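# Mount sandpaper strip on hand sander under both clamps

## Task

Put the sandpaper strip onto the hand sander with each of its two ends held beneath a clamp, the paper sitting straight and tight against the sander's base on every side.

## Robot and tools

Robot: two arms, left_arm carrying a left hand and right_arm carrying a right hand. Base positions in the scene frame: left_arm (-0.003, +0.483, 0), right_arm (+0.027, -0.351, 0), each turned slightly about z.

Frames. Scene frame: origin at table-top height midway between the nominal bases, +z up, +x out over the table, left_arm on the +y side. Fixed cameras and the table use it. Everything reported or commanded for a hand (positions, quaternions, velocities, Hand target, wrist-camera poses) is in that arm's own base frame, and offsets run along that arm's base axes.

Hand point: a point 0.05 m in front of the palm, 0.15 m out from the wrist flange along the fingers. Its +z runs along straight fingers, +y out of the palm, +x across the palm away from the thumb on the right hand (toward the thumb on the left hand). Straight fingertips reach about 0.06-0.07 m past it along +z and lie 0.06 m behind it along -y. A wrist bracket on the little-finger side can strike things, and with fingers level the wrist may hang below the hand point and touch the table first.

The row. Every motion is given as a row of 28 numbers, each in [-1, 1], always for both arms: left_arm dx, dy, dz, rx, ry, rz, then left hand little, ring, middle, index, thumb_bend, thumb_turn, force_limit, speed; then the same 14 for right_arm. The six pose numbers are offsets, not poses: they count from that arm's Hand target as it stood when the action or move began, 1.0 = 0.6 m for dx/dy/dz and 180 degrees for the rotation vector rx/ry/rz, turning about the Hand target's position. Repeating an offset moves on again; all zeros asks to hold the Hand target. Finger and thumb targets are absolute positions: +1 open/straight, -1 curled; thumb_turn -1 puts the thumb opposite the fingers, +1 beside the palm. force_limit maps -1 to about 0 N and +1 to 10 N at the fingertip (15 N for thumb motors). speed rises from almost nothing at -1 to full at +0.48 and stays full up to +1; close at -0.94 or slower for a gentle grip. To leave a hand unchanged, resend the eight hand numbers of its last executed row; if it has none yet, send its hand_measured six, then hand_force_limit and hand_speed. A thumb-opposed grasp fits objects roughly 0.035-0.065 m thick, handles down to about 0.025 m.

Tools.
execute_actions(actions, cameras): actions is a list of up to 15 actions; each action is a table of up to 15 rows, one per 1/30 s step, the last row held if shorter. Every row in an action counts from the same start pose. Images return only when actions is [] or cameras names some.
move(target, speed, blend, stop_force, zero, blocking, cameras): target is one row or a list of up to 15 rows, every row an offset from the same starting Hand targets. speed in m/s, 0.002 to 3.6 (default 0.25), one value or one per target; rotation capped at twice that in rad/s. blend in metres for rounding corners (0 = stop at each). stop_force in N, 3 to 120, ends an arm's path when the wrist sensor feels that much push against the motion; unreliable while the hand turns, and omit it when backing away from a contact. zero (with stop_force) re-zeroes before the move, default true. blocking=false returns early, not allowed with stop_force. Result adds a "move:" line: done, off_target, moving, held, fault, plus limits such as paced (pose clipped) or held (steps withheld).
wait(seconds 0-10, cameras): lets the scene run.
stop(cameras): brakes a running move.
zoom_image(camera, region [x0,y0,x1,y1] in pixels, at most 504x504): closer look at the newest image of that camera.
show_instructions(): shows the reference pages.
zero_wrist_force(arm: left_arm or right_arm): re-zeroes that wrist sensor.
finished_scene(scene): ends the current scene, given by its number; irreversible.
Cameras: cam_high, cam_low, cam_end_a, cam_end_b, cam_far, cam_left_wrist, cam_right_wrist, all 672x504.

Reading results. Hand target is the last commanded pose after clipping; the hand point often rests short of it, and the next command re-requests it, so send any missing distance as an offset. Commanded orientation is clipped to 32 degrees from the measured one each step. hand_measured, hand_stopped_by (moving, target, force, stalled, fault) and hand_load_n list six values in motor order; a lost grip shows as hand_load_n dropping near 0. Wrist force/torque are in the end effector's own axes, a push from a surface reading as force into the arm; a third line shows the peak since last shown. Joint velocities "within noise" means the arm is still.

Cautions. Arms are stiff: a target even slightly beyond a firm contact can trigger a fault stop. About 150 N (±25) of outside force, or joint contact torque over its limit (141 N m for the three large joints, 26.3 N m for wrists), halts that arm for 10 s. Faster moves hit harder. Don't let the arms press on each other or a hand close on the other hand's fingers; the clearance check does not always prevent contact. Avoid sweeping the hand point near its own base. Nothing may fall or be left off the table; avoid drops, releasing moving parts, slams and heavy pushes, and excessive finger loads. Holding loads, stretching out or pushing toward unreachable poses heats motors: MOTOR HOT at 70 °C, brakes at 85 °C for 30-60 s.

Each tool is called after "Emit:" by a JSON object that holds its "method" and its "body".

Reference images:

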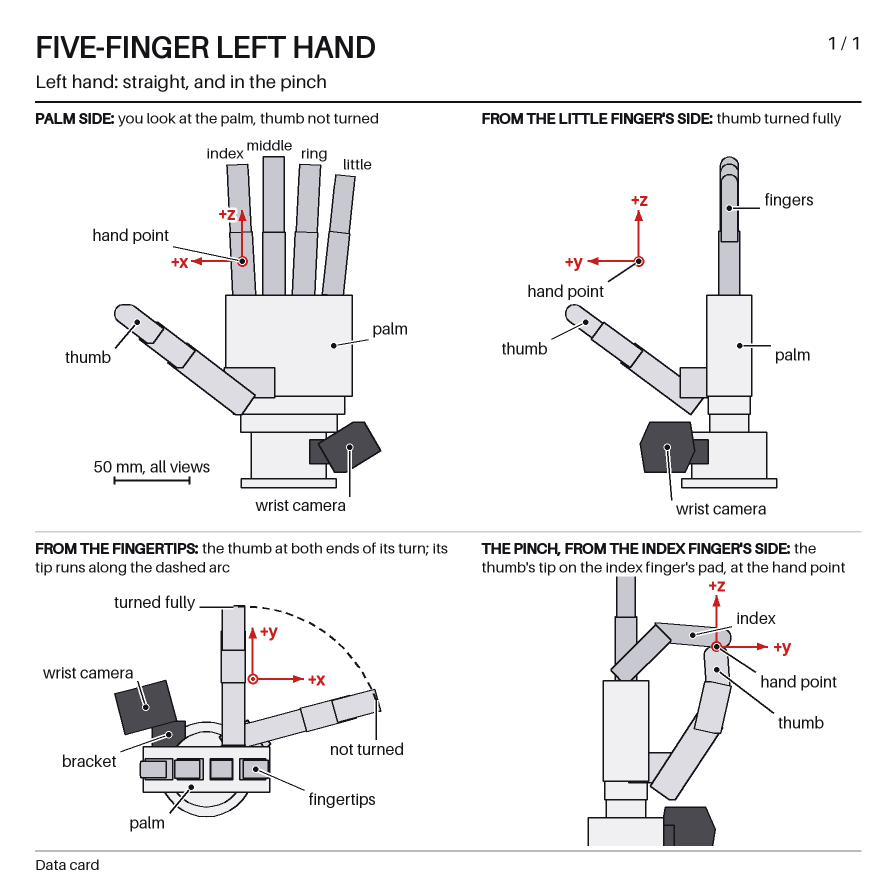

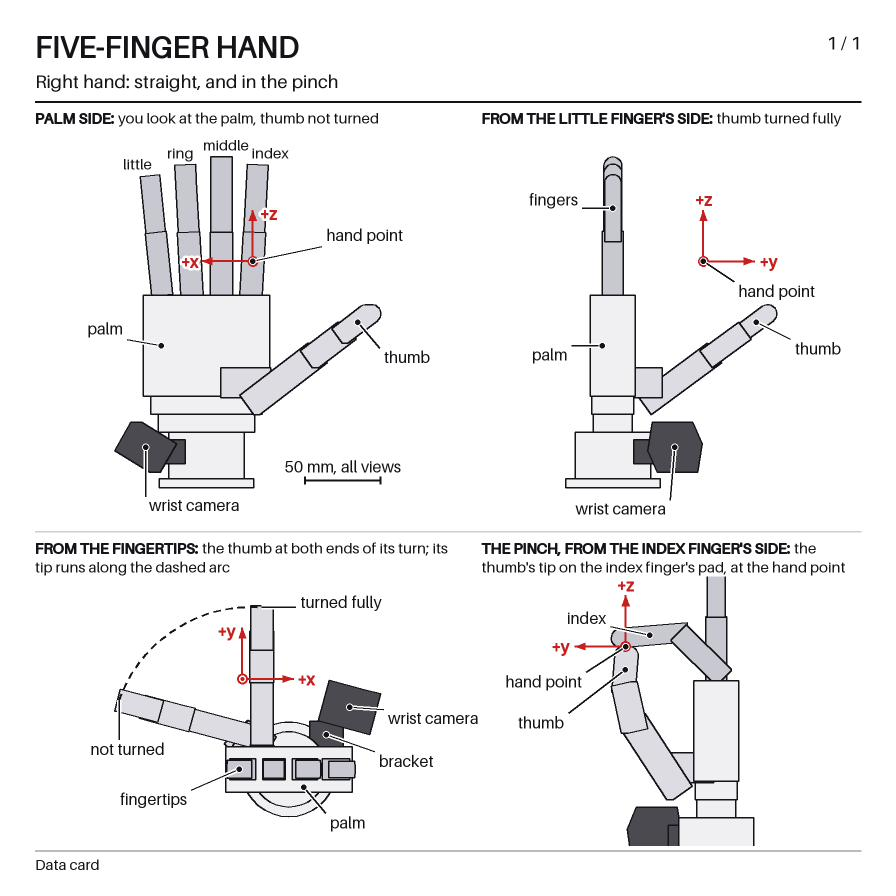

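## Session

Emit:
{"method": "execute_actions", "body": {"actions": [], "cameras": ["all"]}}

Scene clock: 0.00 s.
left_arm: end_effector_position=(+0.1208, -0.4698, +0.3716) hand_measured=(+1.000, +1.000, +1.000, +1.000, +1.000, +1.000) hand_load_n=(+0.0, +0.0, +0.0, +0.0, +0.0, +0.0) hand_stopped_by=(target, target, target, target, target, target) hand_force_limit=0.00 hand_speed=-0.80 end_effector_quat_wxyz=(+0.012, -0.073, +0.695, -0.716) | right_arm: end_effector_position=(+0.6464, -0.4619, +0.1325) hand_measured=(+1.000, +1.000, +1.000, +1.000, +1.000, +1.000) hand_load_n=(+0.0, +0.0, +0.0, +0.0, +0.0, +0.0) hand_stopped_by=(target, target, target, target, target, target) hand_force_limit=0.00 hand_speed=-0.80 end_effector_quat_wxyz=(+0.533, -0.297, +0.786, -0.098)
Joint positions: left_arm=[2.662 -1.122 -2.079 3.243 -0.603 3.018] | right_arm=[-1.104 -0.367 0.423 0.954 0.509 -3.061]
Joint velocities: within noise
Joint torques (N m): no reading
Motor temperatures (°C): left_arm=[23 30 28 30 30 27] | right_arm=[31 23 28 37 29 37]
Wrist force (N): no reading
Wrist torque (N m): no reading
Wrist force, peak (N): no reading
Hand target: left_arm +0.1208, -0.4698, +0.3716; +0.012, -0.073, +0.695, -0.716 | right_arm +0.6464, -0.4619, +0.1325; +0.533, -0.297, +0.786, -0.098

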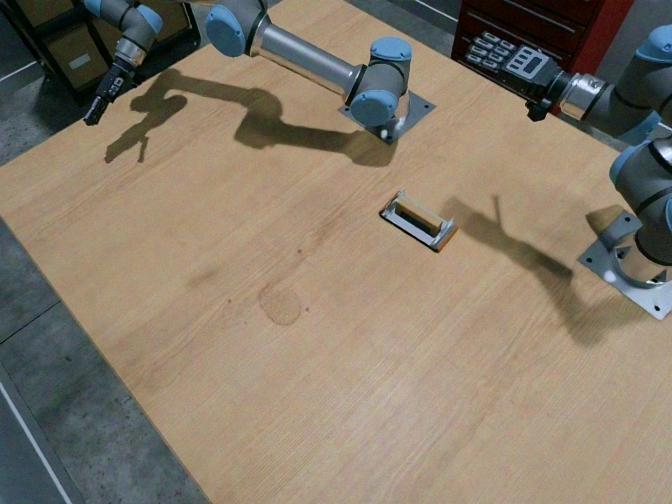

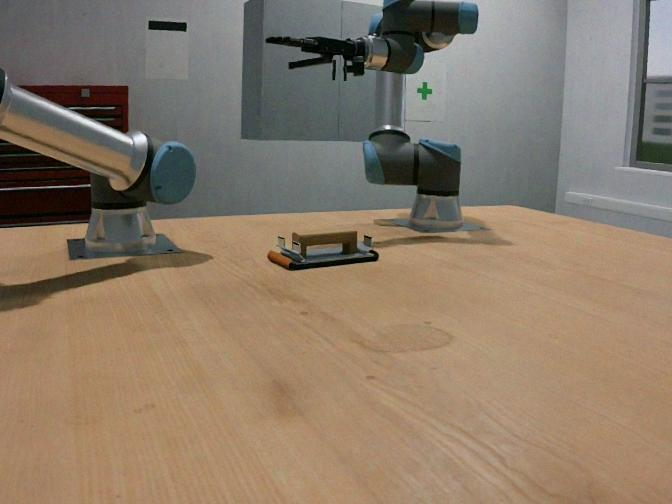

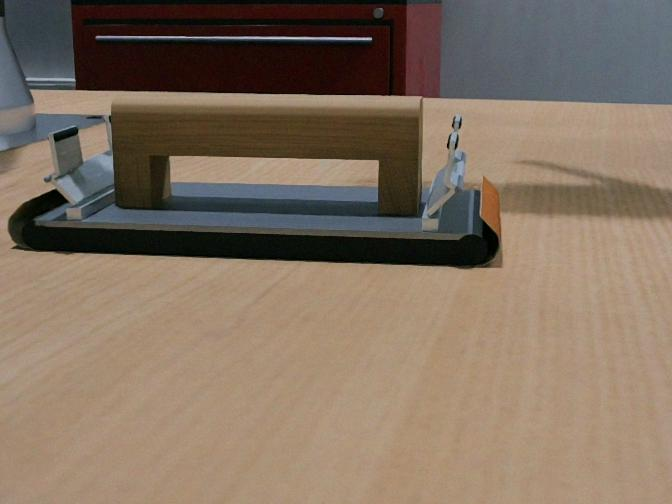

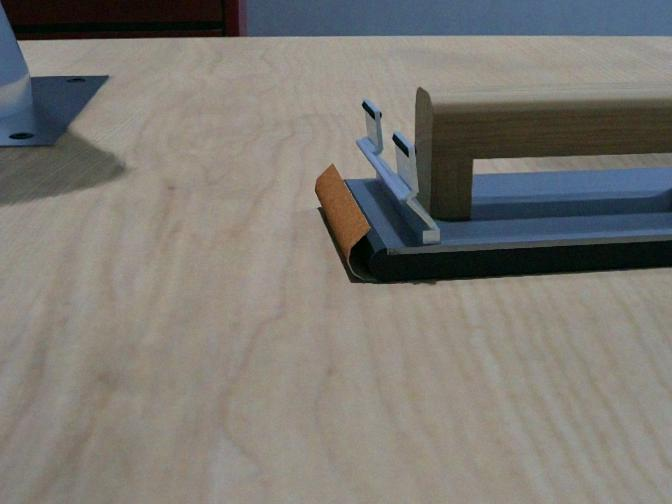

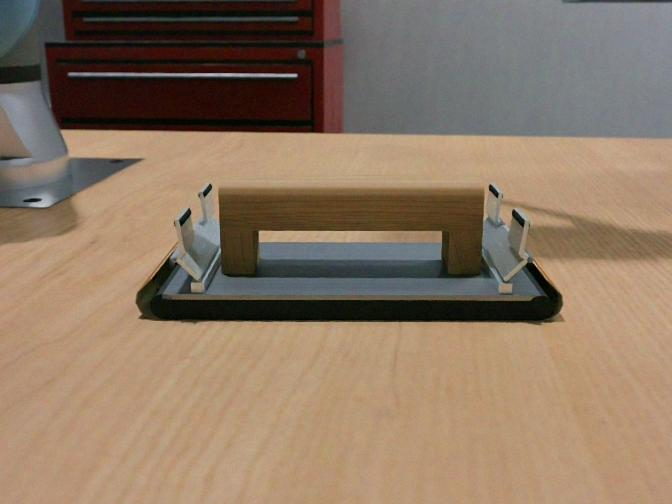

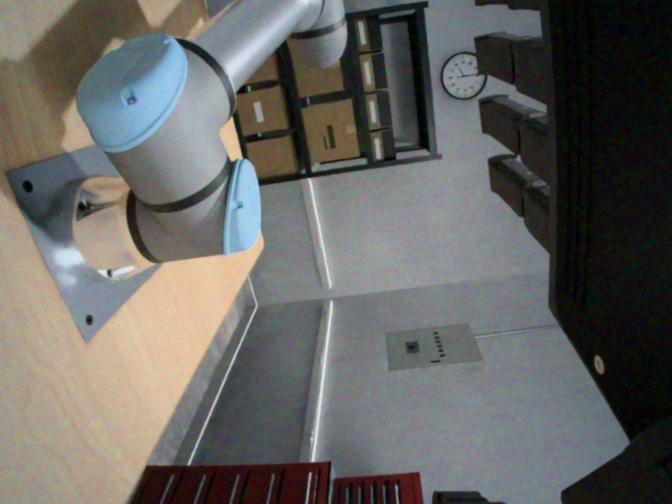

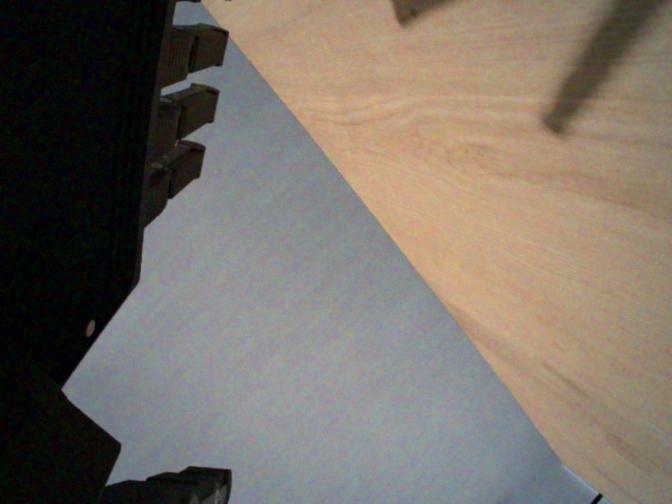

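Emit:
{"method": "zoom_image", "body": {"camera": "cam_far", "region": [120, 160, 360, 340]}}

Emit:
{"method": "zoom_image", "body": {"camera": "cam_far", "region": [340, 160, 580, 340]}}

Emit:
{"method": "zoom_image", "body": {"camera": "cam_end_b", "region": [290, 70, 530, 300]}}

Emit:
{"method": "zoom_image", "body": {"camera": "cam_end_a", "region": [370, 90, 530, 280]}}

Emit:
{"method": "zoom_image", "body": {"camera": "cam_end_a", "region": [0, 90, 200, 270]}}

Emit:
{"method": "zoom_image", "body": {"camera": "cam_high", "region": [360, 170, 480, 270]}}

Emit:
{"method": "zoom_image", "body": {"camera": "cam_low", "region": [250, 210, 400, 290]}}

Scaled by 2.100 from the camera's 672x504 image, which has a finer 960x720 frame.

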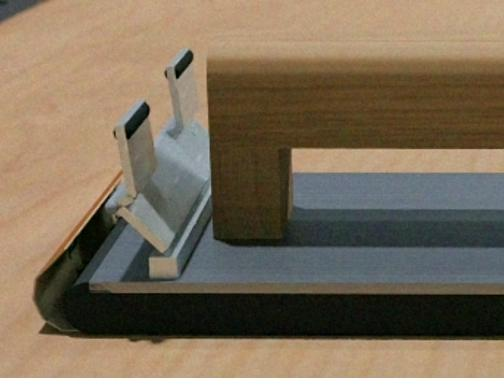

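Scaled by 2.100 from the camera's 672x504 image, which has a finer 960x720 frame.

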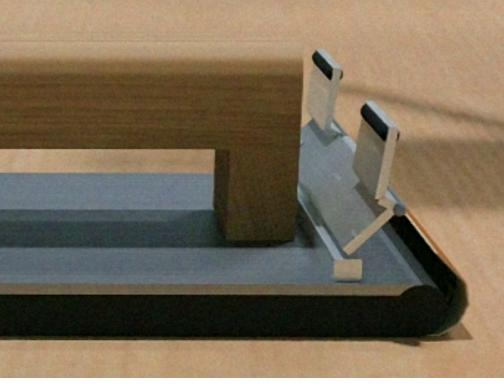

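Scaled by 2.100 from the camera's 672x504 image, which has a finer 960x720 frame.

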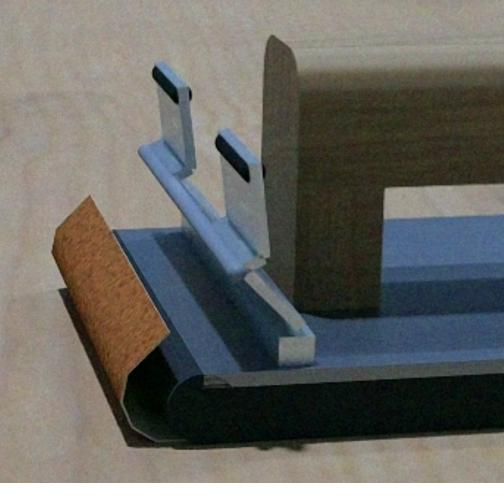

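Scaled by 2.653 from the camera's 672x504 image, which has a finer 960x720 frame.

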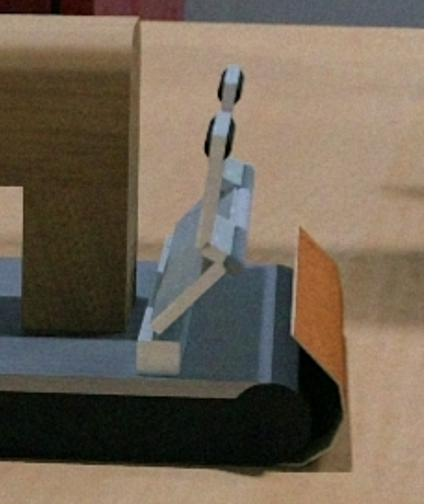

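Scaled by 2.520 from the camera's 672x504 image, which has a finer 960x720 frame.

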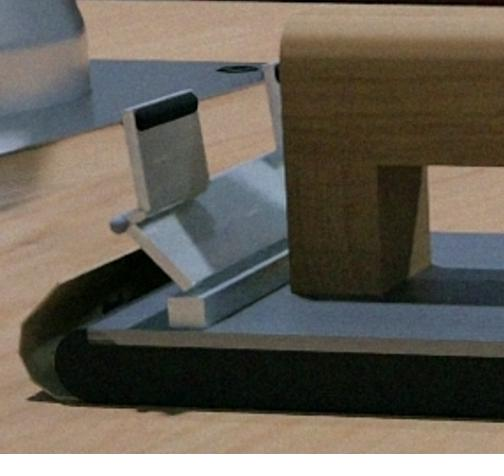

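Scaled by 4.200 from the camera's 672x504 image, which has a finer 960x720 frame.

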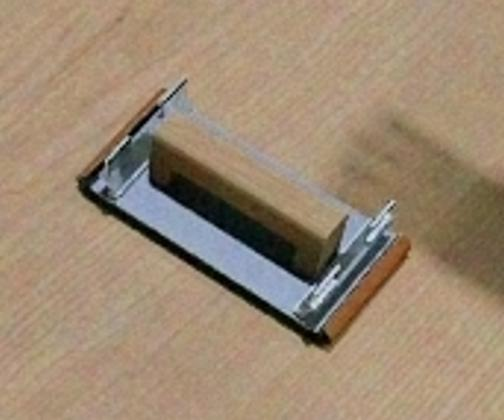

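Scaled by 3.360 from the camera's 672x504 image, which has a finer 960x720 frame.

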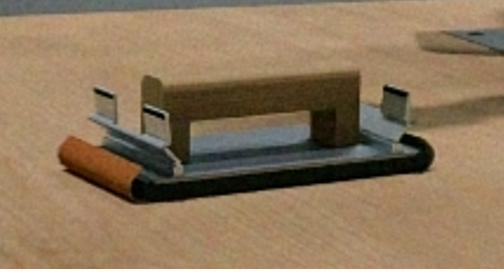

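Emit:
{"method": "zoom_image", "body": {"camera": "cam_end_a", "region": [400, 100, 520, 280]}}

Emit:
{"method": "zoom_image", "body": {"camera": "cam_end_b", "region": [300, 80, 460, 290]}}

Emit:
{"method": "zoom_image", "body": {"camera": "cam_high", "region": [420, 190, 470, 260]}}

Emit:
{"method": "zoom_image", "body": {"camera": "cam_high", "region": [370, 180, 430, 230]}}

Emit:
{"method": "zoom_image", "body": {"camera": "cam_low", "region": [260, 225, 320, 275]}}

Scaled by 2.800 from the camera's 672x504 image, which has a finer 960x720 frame.

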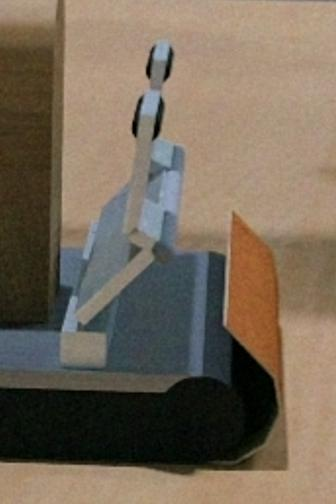

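Scaled by 2.400 from the camera's 672x504 image, which has a finer 960x720 frame.

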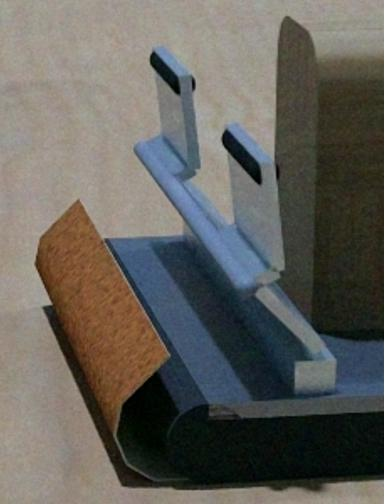

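Scaled by 7.200 from the camera's 672x504 image, which has a finer 960x720 frame.

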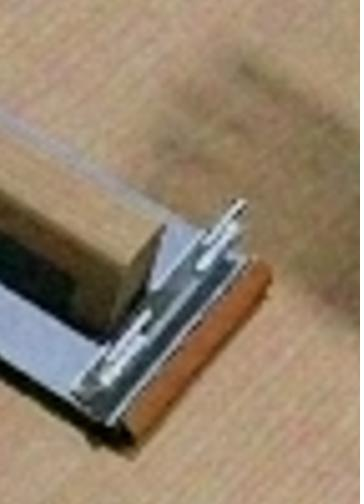

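Scaled by 8.400 from the camera's 672x504 image, which has a finer 960x720 frame.

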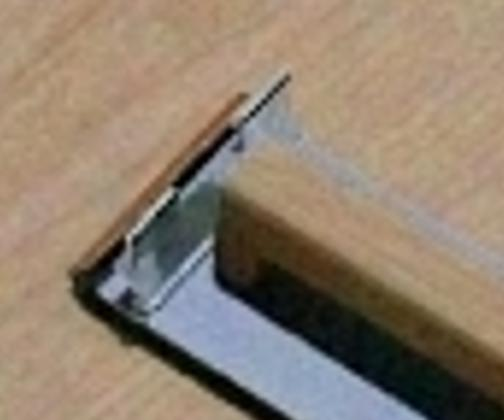

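Scaled by 8.400 from the camera's 672x504 image, which has a finer 960x720 frame.

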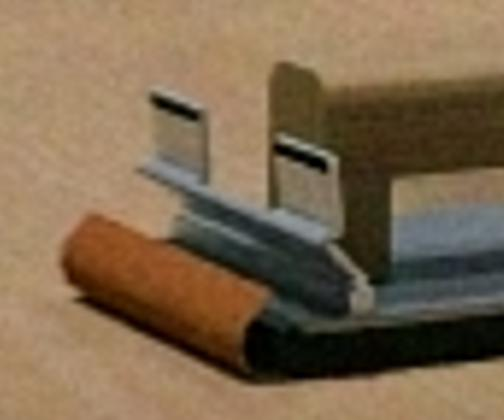

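Emit:
{"method": "zoom_image", "body": {"camera": "cam_high", "region": [320, 60, 450, 150]}}

Emit:
{"method": "zoom_image", "body": {"camera": "cam_high", "region": [560, 190, 672, 330]}}

Scaled by 3.877 from the camera's 672x504 image, which has a finer 960x720 frame.

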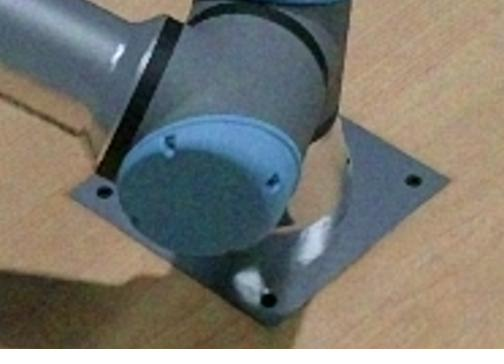

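Scaled by 3.600 from the camera's 672x504 image, which has a finer 960x720 frame.

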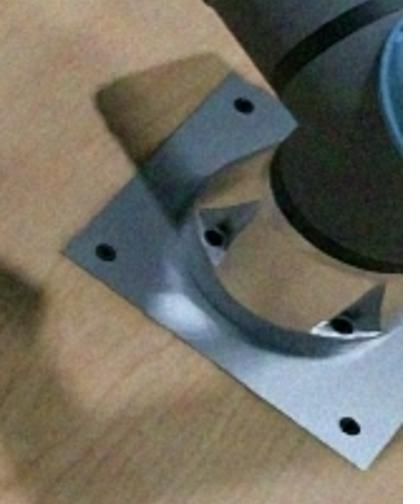

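Emit:
{"method": "move", "body": {"target": [0.349, 0.016, -0.169, 0.506, 0.0439, -0.0173, -1, -1, -1, 1, 1, 1, 0, 0, -0.477, 0.77, 0.246, -0.2944, -0.1633, 0.5931, -1, 1, -1, 1, 1, 1, 0, 0], "speed": 0.4, "cameras": ["all"]}}

Scene clock: 236.50 s.
left_arm: end_effector_position=(+0.3302, -0.4602, +0.2702) hand_measured=(-1.000, -1.000, -1.000, +1.000, +1.000, +1.000) hand_load_n=(+0.0, +0.0, +0.0, -0.5, +0.0, +0.0) hand_stopped_by=(target, target, target, target, target, target) hand_force_limit=0.00 hand_speed=0.00 end_effector_quat_wxyz=(+0.000, -0.070, +0.998, +0.000) | right_arm: end_effector_position=(+0.3602, +0.0001, +0.2801) hand_measured=(-1.000, +1.000, -1.000, +1.000, +1.000, +1.000) hand_load_n=(+0.0, -0.5, +0.0, +0.0, +0.0, +0.0) hand_stopped_by=(target, target, target, target, target, target) hand_force_limit=0.00 hand_speed=0.00 end_effector_quat_wxyz=(-0.383, +0.924, -0.001, +0.001)
Joint positions: left_arm=[2.404 -2.504 -0.366 1.3 -1.571 3.835] | right_arm=[-0.66 -1.321 1.651 1.791 0.976 -5.543]
Joint torques (N m): left_arm=[-11.28 44.41 26.2 -3.87 -1.68 -2.25] | right_arm=[6.19 -44.23 -6.97 1.13 0.73 -2.74]
Wrist force (N): left_arm=[0.7 -0.2 -0.9] | right_arm=[-0.9 -0.4 0.3]
Wrist torque (N m): left_arm=[0.25 0.06 0.28] | right_arm=[-0.06 0.04 0.20]
Wrist force, peak (N): left_arm=[0.9 -0.3 -1.4] | right_arm=[-1.3 -1.4 0.8]
Hand target: left_arm +0.3302, -0.4602, +0.2702; +0.000, -0.070, +0.998, +0.000 | right_arm +0.3602, +0.0001, +0.2801; -0.383, +0.924, -0.001, +0.001
Off the commanded pose: left_arm 0.000 m, 0 deg | right_arm 0.000 m, 0 deg.
move: done
camera_calibration:
cam_left_wrist: T_world_to_cam=[[-0.109341, -0.993506, -0.0314598, -0.405395], [-0.875414, 0.0812555, 0.476496, 0.199457], [-0.470845, 0.0796407, -0.878614, 0.54182], [0, 0, 0, 1]] pos_world=[0.385395, -0.462121, 0.368257]
cam_right_wrist: T_world_to_cam=[[0.307815, -0.68525, -0.660063, 0.0702751], [-0.831267, -0.53119, 0.163805, 0.256459], [-0.462866, 0.498267, -0.733134, 0.494583], [0, 0, 0, 1]] pos_world=[0.42048, -0.0620495, 0.366972]

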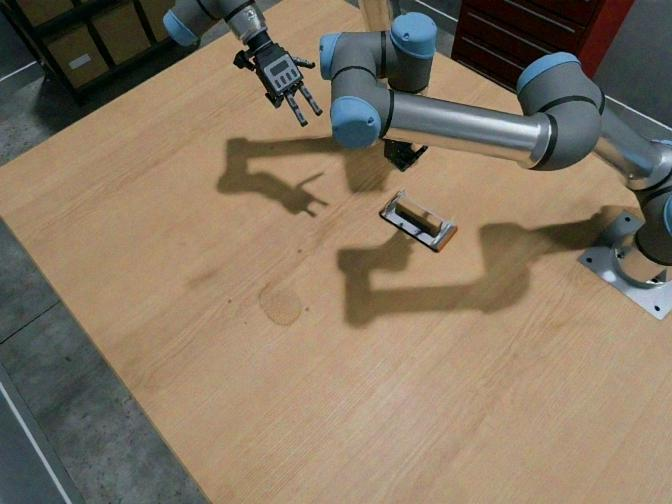

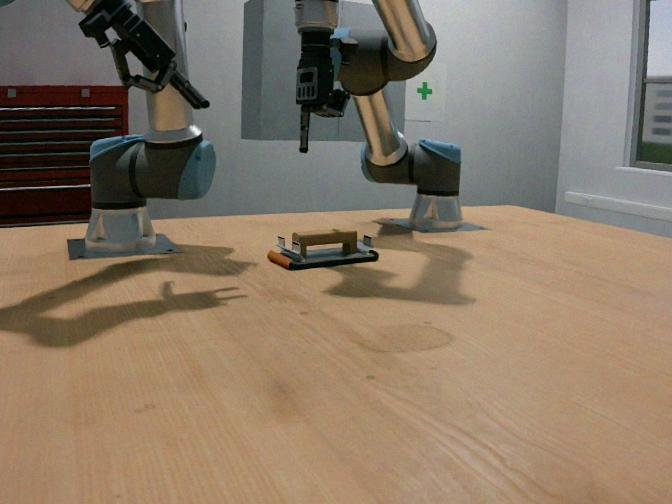

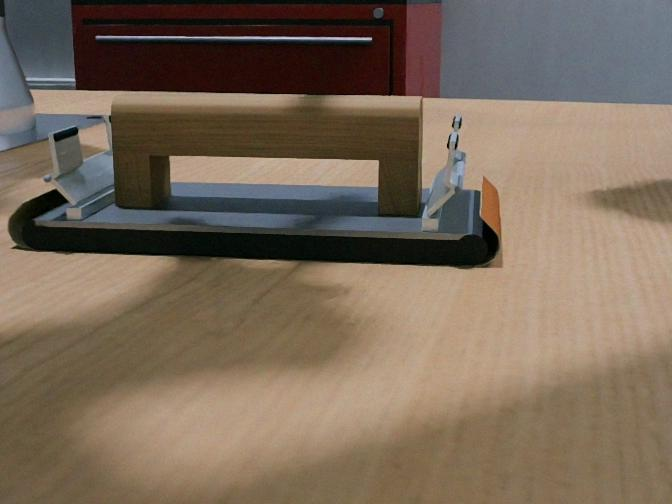

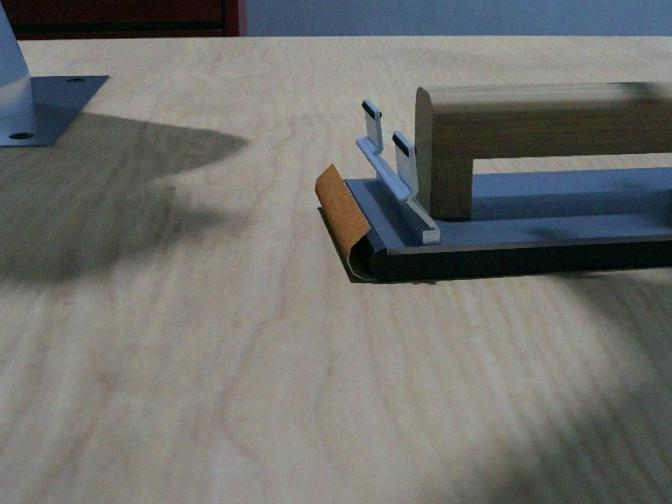

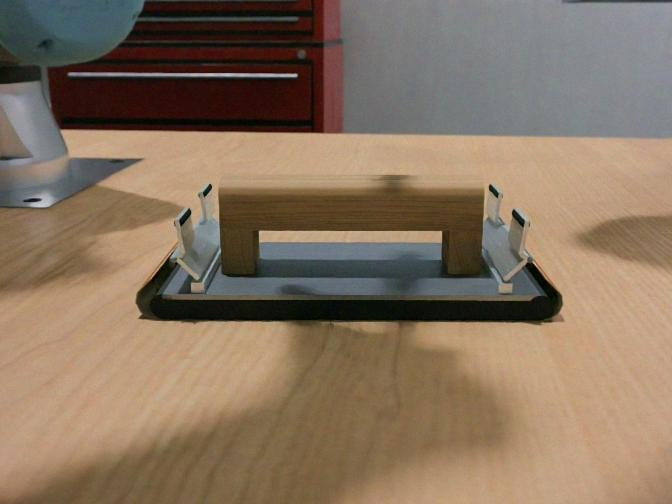

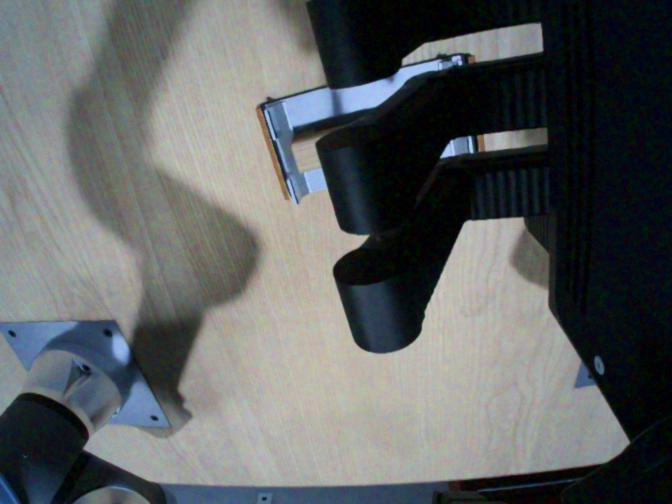

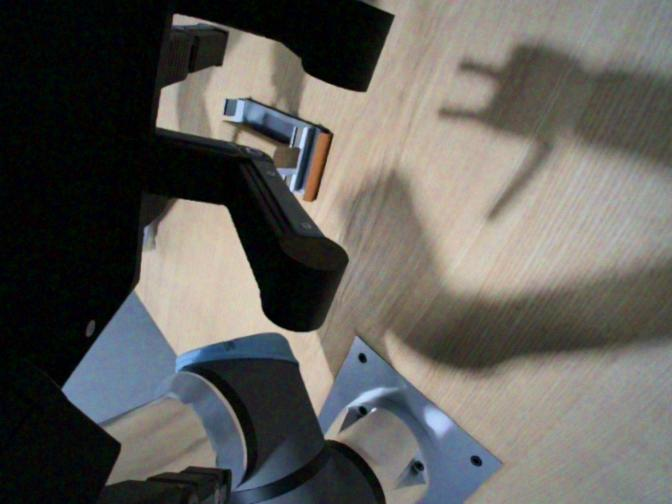

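Emit:
{"method": "move", "body": {"target": [-0.028, -0.0597, -0.1833, 0, 0, -0.005, -1, -1, -1, 1, 1, 1, 0, 0, -0.1717, 0.145, -0.2667, 0, 0, 0.0206, -1, 1, -1, 1, 1, 1, 0, 0], "speed": 0.2, "cameras": ["all"]}}

Scene clock: 290.60 s.
left_arm: end_effector_position=(+0.3134, -0.4960, +0.1603) hand_measured=(-1.000, -1.000, -1.000, +1.000, +1.000, +1.000) hand_load_n=(+0.0, +0.0, +0.0, +0.0, +0.0, +0.0) hand_stopped_by=(target, target, target, target, target, target) hand_force_limit=0.00 hand_speed=0.00 end_effector_quat_wxyz=(+0.000, -0.062, +0.998, +0.000) | right_arm: end_effector_position=(+0.2572, +0.0870, +0.1202) hand_measured=(-1.000, +1.000, -1.000, +1.000, +1.000, +1.000) hand_load_n=(+0.0, +0.0, +0.0, +0.0, +0.0, +0.0) hand_stopped_by=(target, target, target, target, target, target) hand_force_limit=0.00 hand_speed=0.00 end_effector_quat_wxyz=(-0.383, +0.923, +0.029, -0.012)
Joint positions: left_arm=[2.343 -2.53 -0.601 1.561 -1.571 3.79] | right_arm=[-0.613 -1.357 2.194 1.293 0.985 -5.561]
Joint torques (N m): left_arm=[-11.02 45.39 9.98 -0.66 1.48 -2.27] | right_arm=[6.37 -8.39 -1.99 1.09 -2.44 2.77]
Wrist force (N): left_arm=[0.4 -0.8 -0.5] | right_arm=[-0.7 -0.5 0.4]
Wrist torque (N m): left_arm=[0.13 0.09 0.30] | right_arm=[-0.08 0.03 0.08]
Wrist force, peak (N): left_arm=[1.1 0.1 -0.8] | right_arm=[-1.3 -0.5 1.1]
Hand target: left_arm +0.3134, -0.4961, +0.1602; +0.000, -0.062, +0.998, +0.000 | right_arm +0.2572, +0.0871, +0.1201; -0.383, +0.923, +0.029, -0.012
Off the commanded pose: left_arm 0.000 m, 0 deg | right_arm 0.000 m, 0 deg.
move: done
camera_calibration:
cam_left_wrist: T_world_to_cam=[[-0.124917, -0.991663, -0.0316183, -0.4404], [-0.873988, 0.0948984, 0.476591, 0.246458], [-0.469617, 0.0871684, -0.878557, 0.443502], [0, 0, 0, 1]] pos_world=[0.368664, -0.498776, 0.258258]
cam_right_wrist: T_world_to_cam=[[0.351535, -0.663928, -0.660017, 0.0429217], [-0.795157, -0.58386, 0.163807, 0.238588], [-0.494114, 0.467234, -0.733174, 0.297099], [0, 0, 0, 1]] pos_world=[0.321427, 0.0289841, 0.207072]

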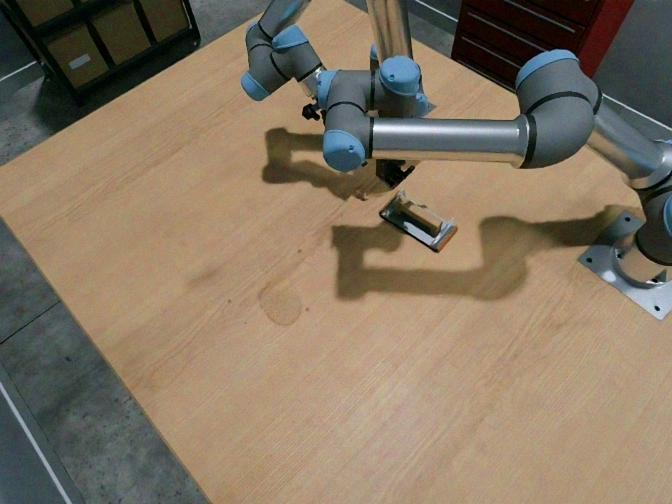

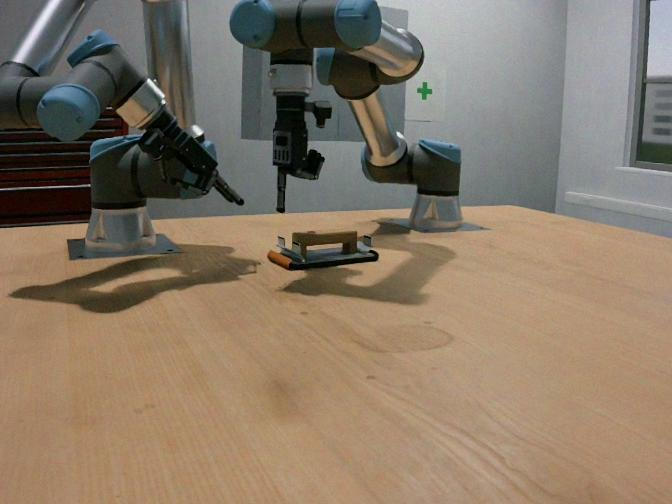

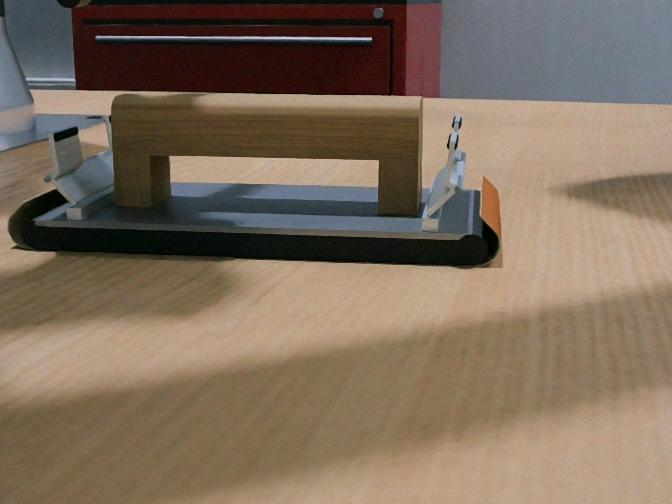

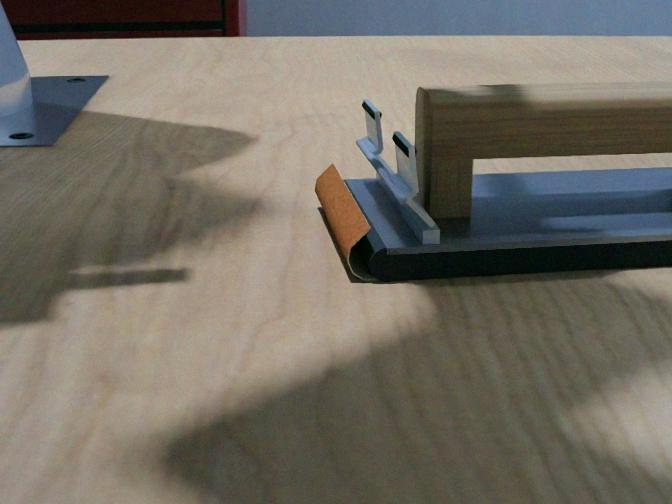

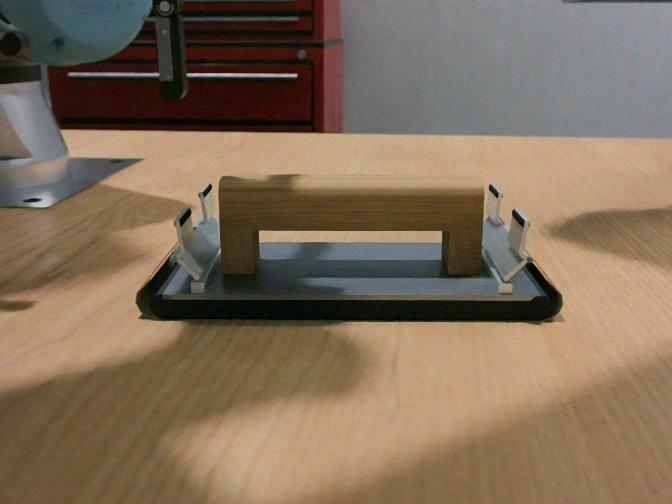

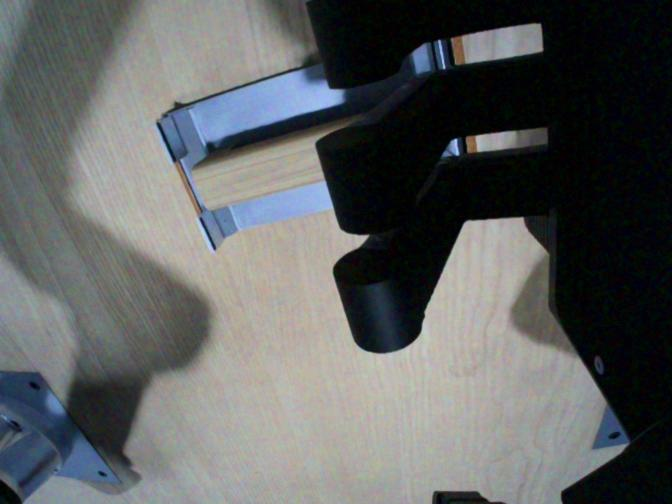

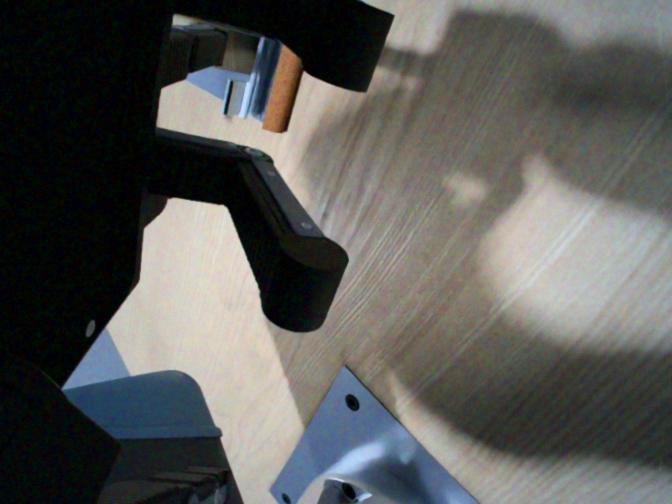

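Emit:
{"method": "zoom_image", "body": {"camera": "cam_left_wrist", "region": [130, 60, 340, 270]}}

Emit:
{"method": "zoom_image", "body": {"camera": "cam_right_wrist", "region": [150, 10, 340, 150]}}

Emit:
{"method": "zoom_image", "body": {"camera": "cam_far", "region": [0, 0, 240, 180]}}

Scaled by 2.400 from the camera's 672x504 image, which has a finer 960x720 frame.

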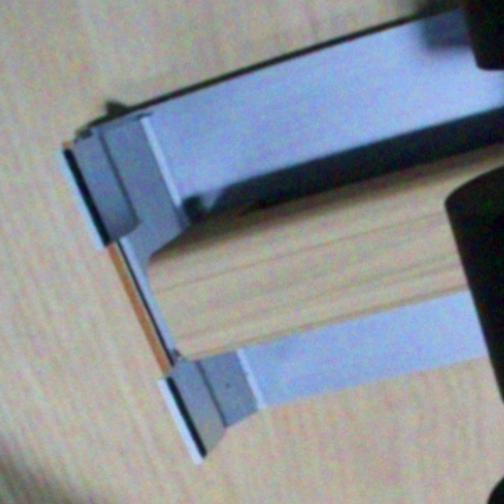

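Scaled by 2.653 from the camera's 672x504 image, which has a finer 960x720 frame.

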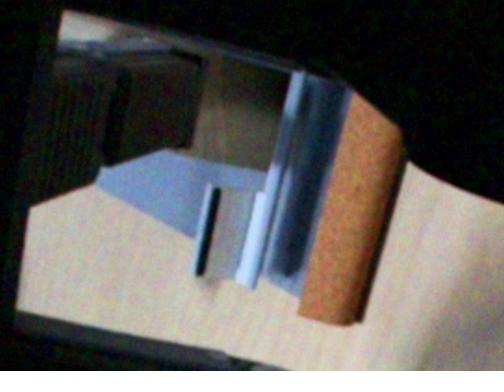

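Scaled by 2.100 from the camera's 672x504 image, which has a finer 960x720 frame.

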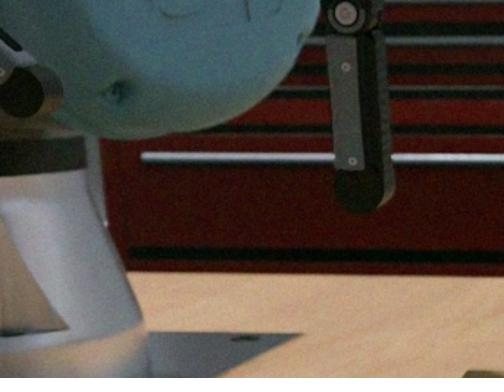

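Emit:
{"method": "move", "body": {"target": [0.0077, 0.0137, -0.065, 0, 0, 0, -1, -1, -1, 1, 1, 1, 0, 0, 0.0038, 0.0885, -0.1417, 0, 0, 0, -1, 1, -1, 1, 1, 1, 0, 0], "speed": 0.12, "cameras": ["all"]}}

Scene clock: 378.17 s.
left_arm: end_effector_position=(+0.3180, -0.4878, +0.1212) hand_measured=(-1.000, -1.000, -1.000, +1.000, +1.000, +1.000) hand_load_n=(+0.0, +0.0, +0.0, +0.0, +0.0, +0.0) hand_stopped_by=(target, target, target, target, target, target) hand_force_limit=0.00 hand_speed=0.00 end_effector_quat_wxyz=(+0.000, -0.062, +0.998, +0.000) | right_arm: end_effector_position=(+0.2594, +0.1401, +0.0351) hand_measured=(-1.000, +1.000, -1.000, +1.000, +1.000, +1.000) hand_load_n=(+0.0, +0.0, +0.0, +0.0, -0.5, +0.0) hand_stopped_by=(target, target, target, target, target, target) hand_force_limit=0.00 hand_speed=0.00 end_effector_quat_wxyz=(-0.383, +0.923, +0.029, -0.012)
Joint positions: left_arm=[2.357 -2.52 -0.72 1.67 -1.571 3.804] | right_arm=[-0.437 -1.17 2.231 0.956 0.9 -5.37]
Joint torques (N m): left_arm=[9.63 61.08 10.37 -0.85 1.29 2.28] | right_arm=[6.26 -12.09 -16.68 0.96 -2.74 2.84]
Wrist force (N): left_arm=[0.5 -0.3 -1.0] | right_arm=[-0.5 -0.1 0.5]
Wrist torque (N m): left_arm=[0.23 0.02 0.22] | right_arm=[-0.02 0.01 0.14]
Wrist force, peak (N): left_arm=[0.7 -0.8 -0.7] | right_arm=[-0.8 -0.1 1.2]
Hand target: left_arm +0.3180, -0.4878, +0.1212; +0.000, -0.062, +0.998, +0.000 | right_arm +0.2595, +0.1402, +0.0351; -0.383, +0.923, +0.029, -0.012
Off the commanded pose: left_arm 0.000 m, 0 deg | right_arm 0.000 m, 0 deg.
move: done
camera_calibration:
cam_left_wrist: T_world_to_cam=[[-0.124912, -0.991664, -0.0316211, -0.432928], [-0.873989, 0.0948926, 0.47659, 0.268284], [-0.469617, 0.0871685, -0.878557, 0.410684], [0, 0, 0, 1]] pos_world=[0.373264, -0.490576, 0.219258]
cam_right_wrist: T_world_to_cam=[[0.351535, -0.663928, -0.660017, 0.0213015], [-0.795157, -0.58386, 0.163807, 0.285264], [-0.494114, 0.467234, -0.733174, 0.211056], [0, 0, 0, 1]] pos_world=[0.323627, 0.0820841, 0.122072]

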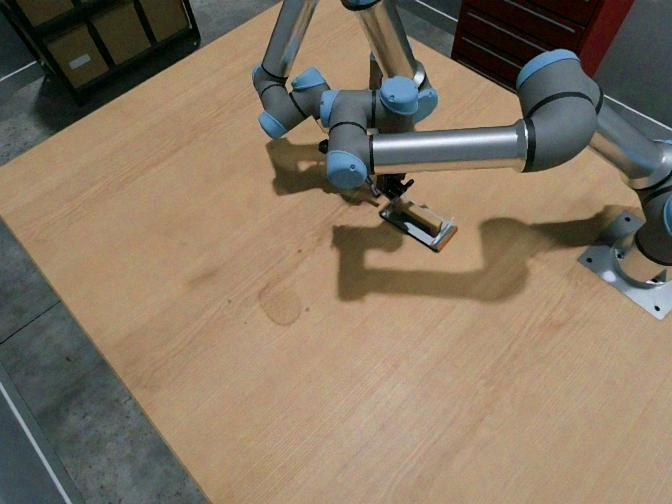

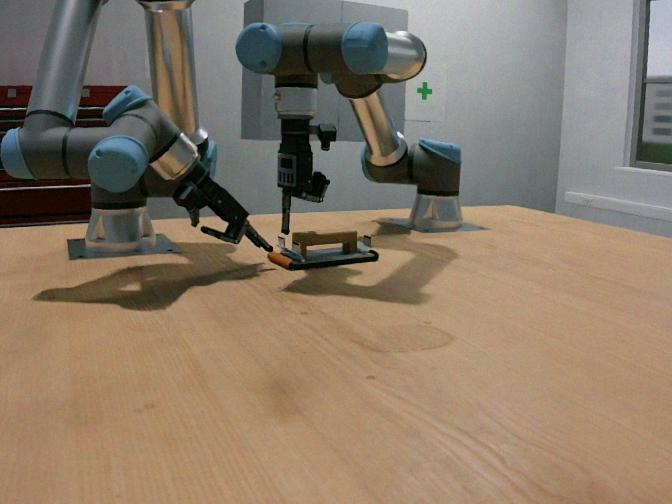

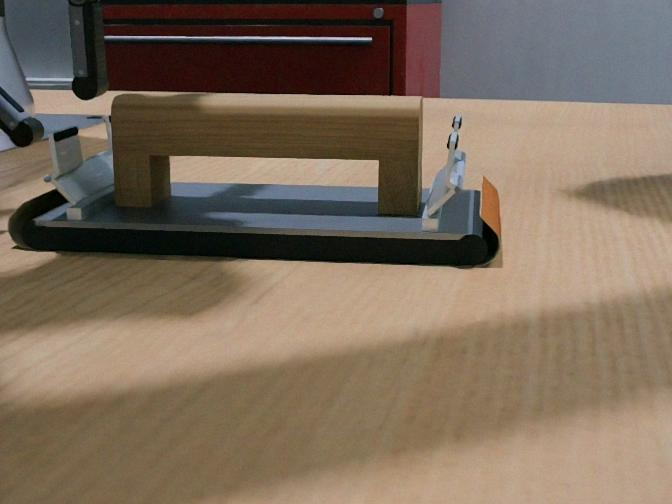

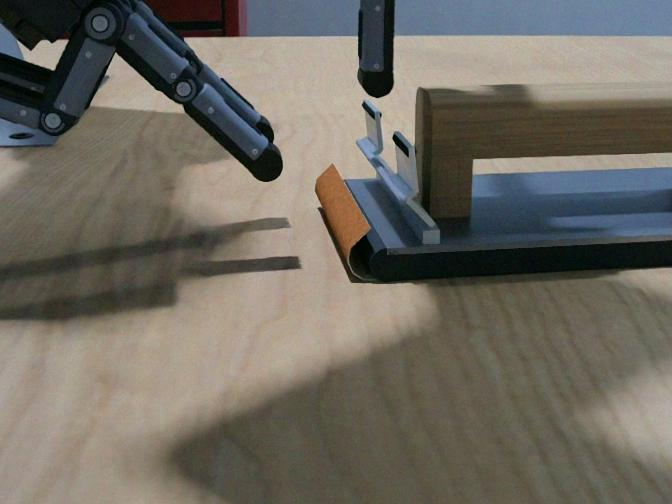

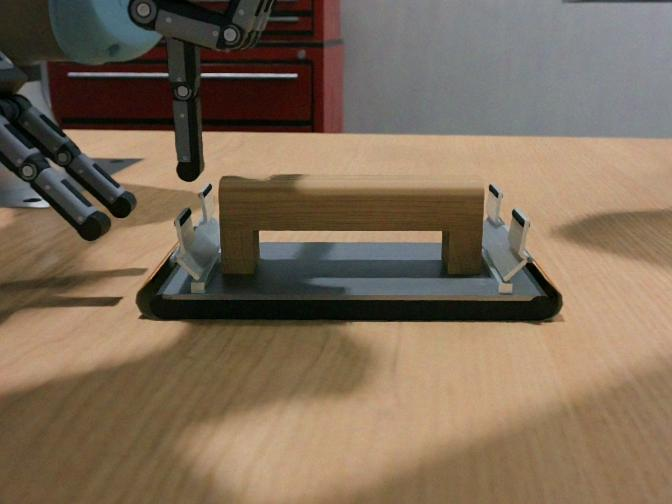

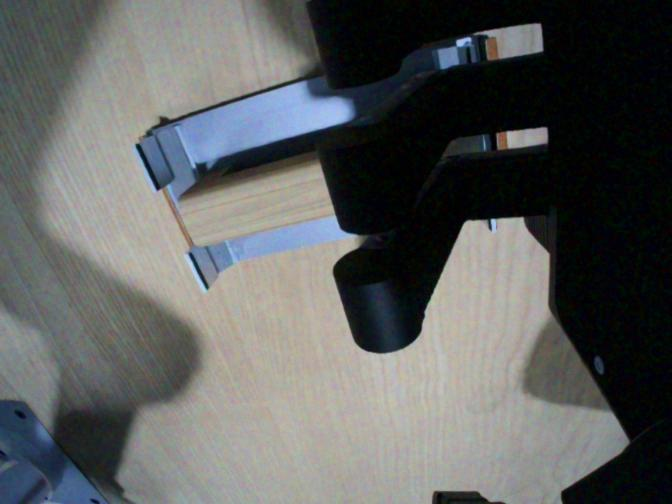

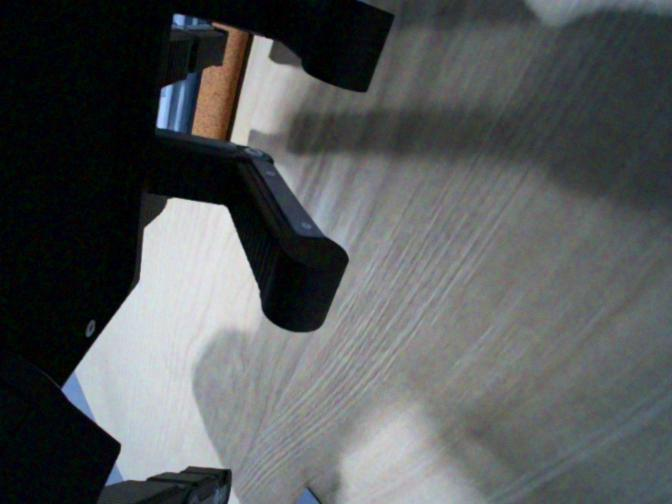

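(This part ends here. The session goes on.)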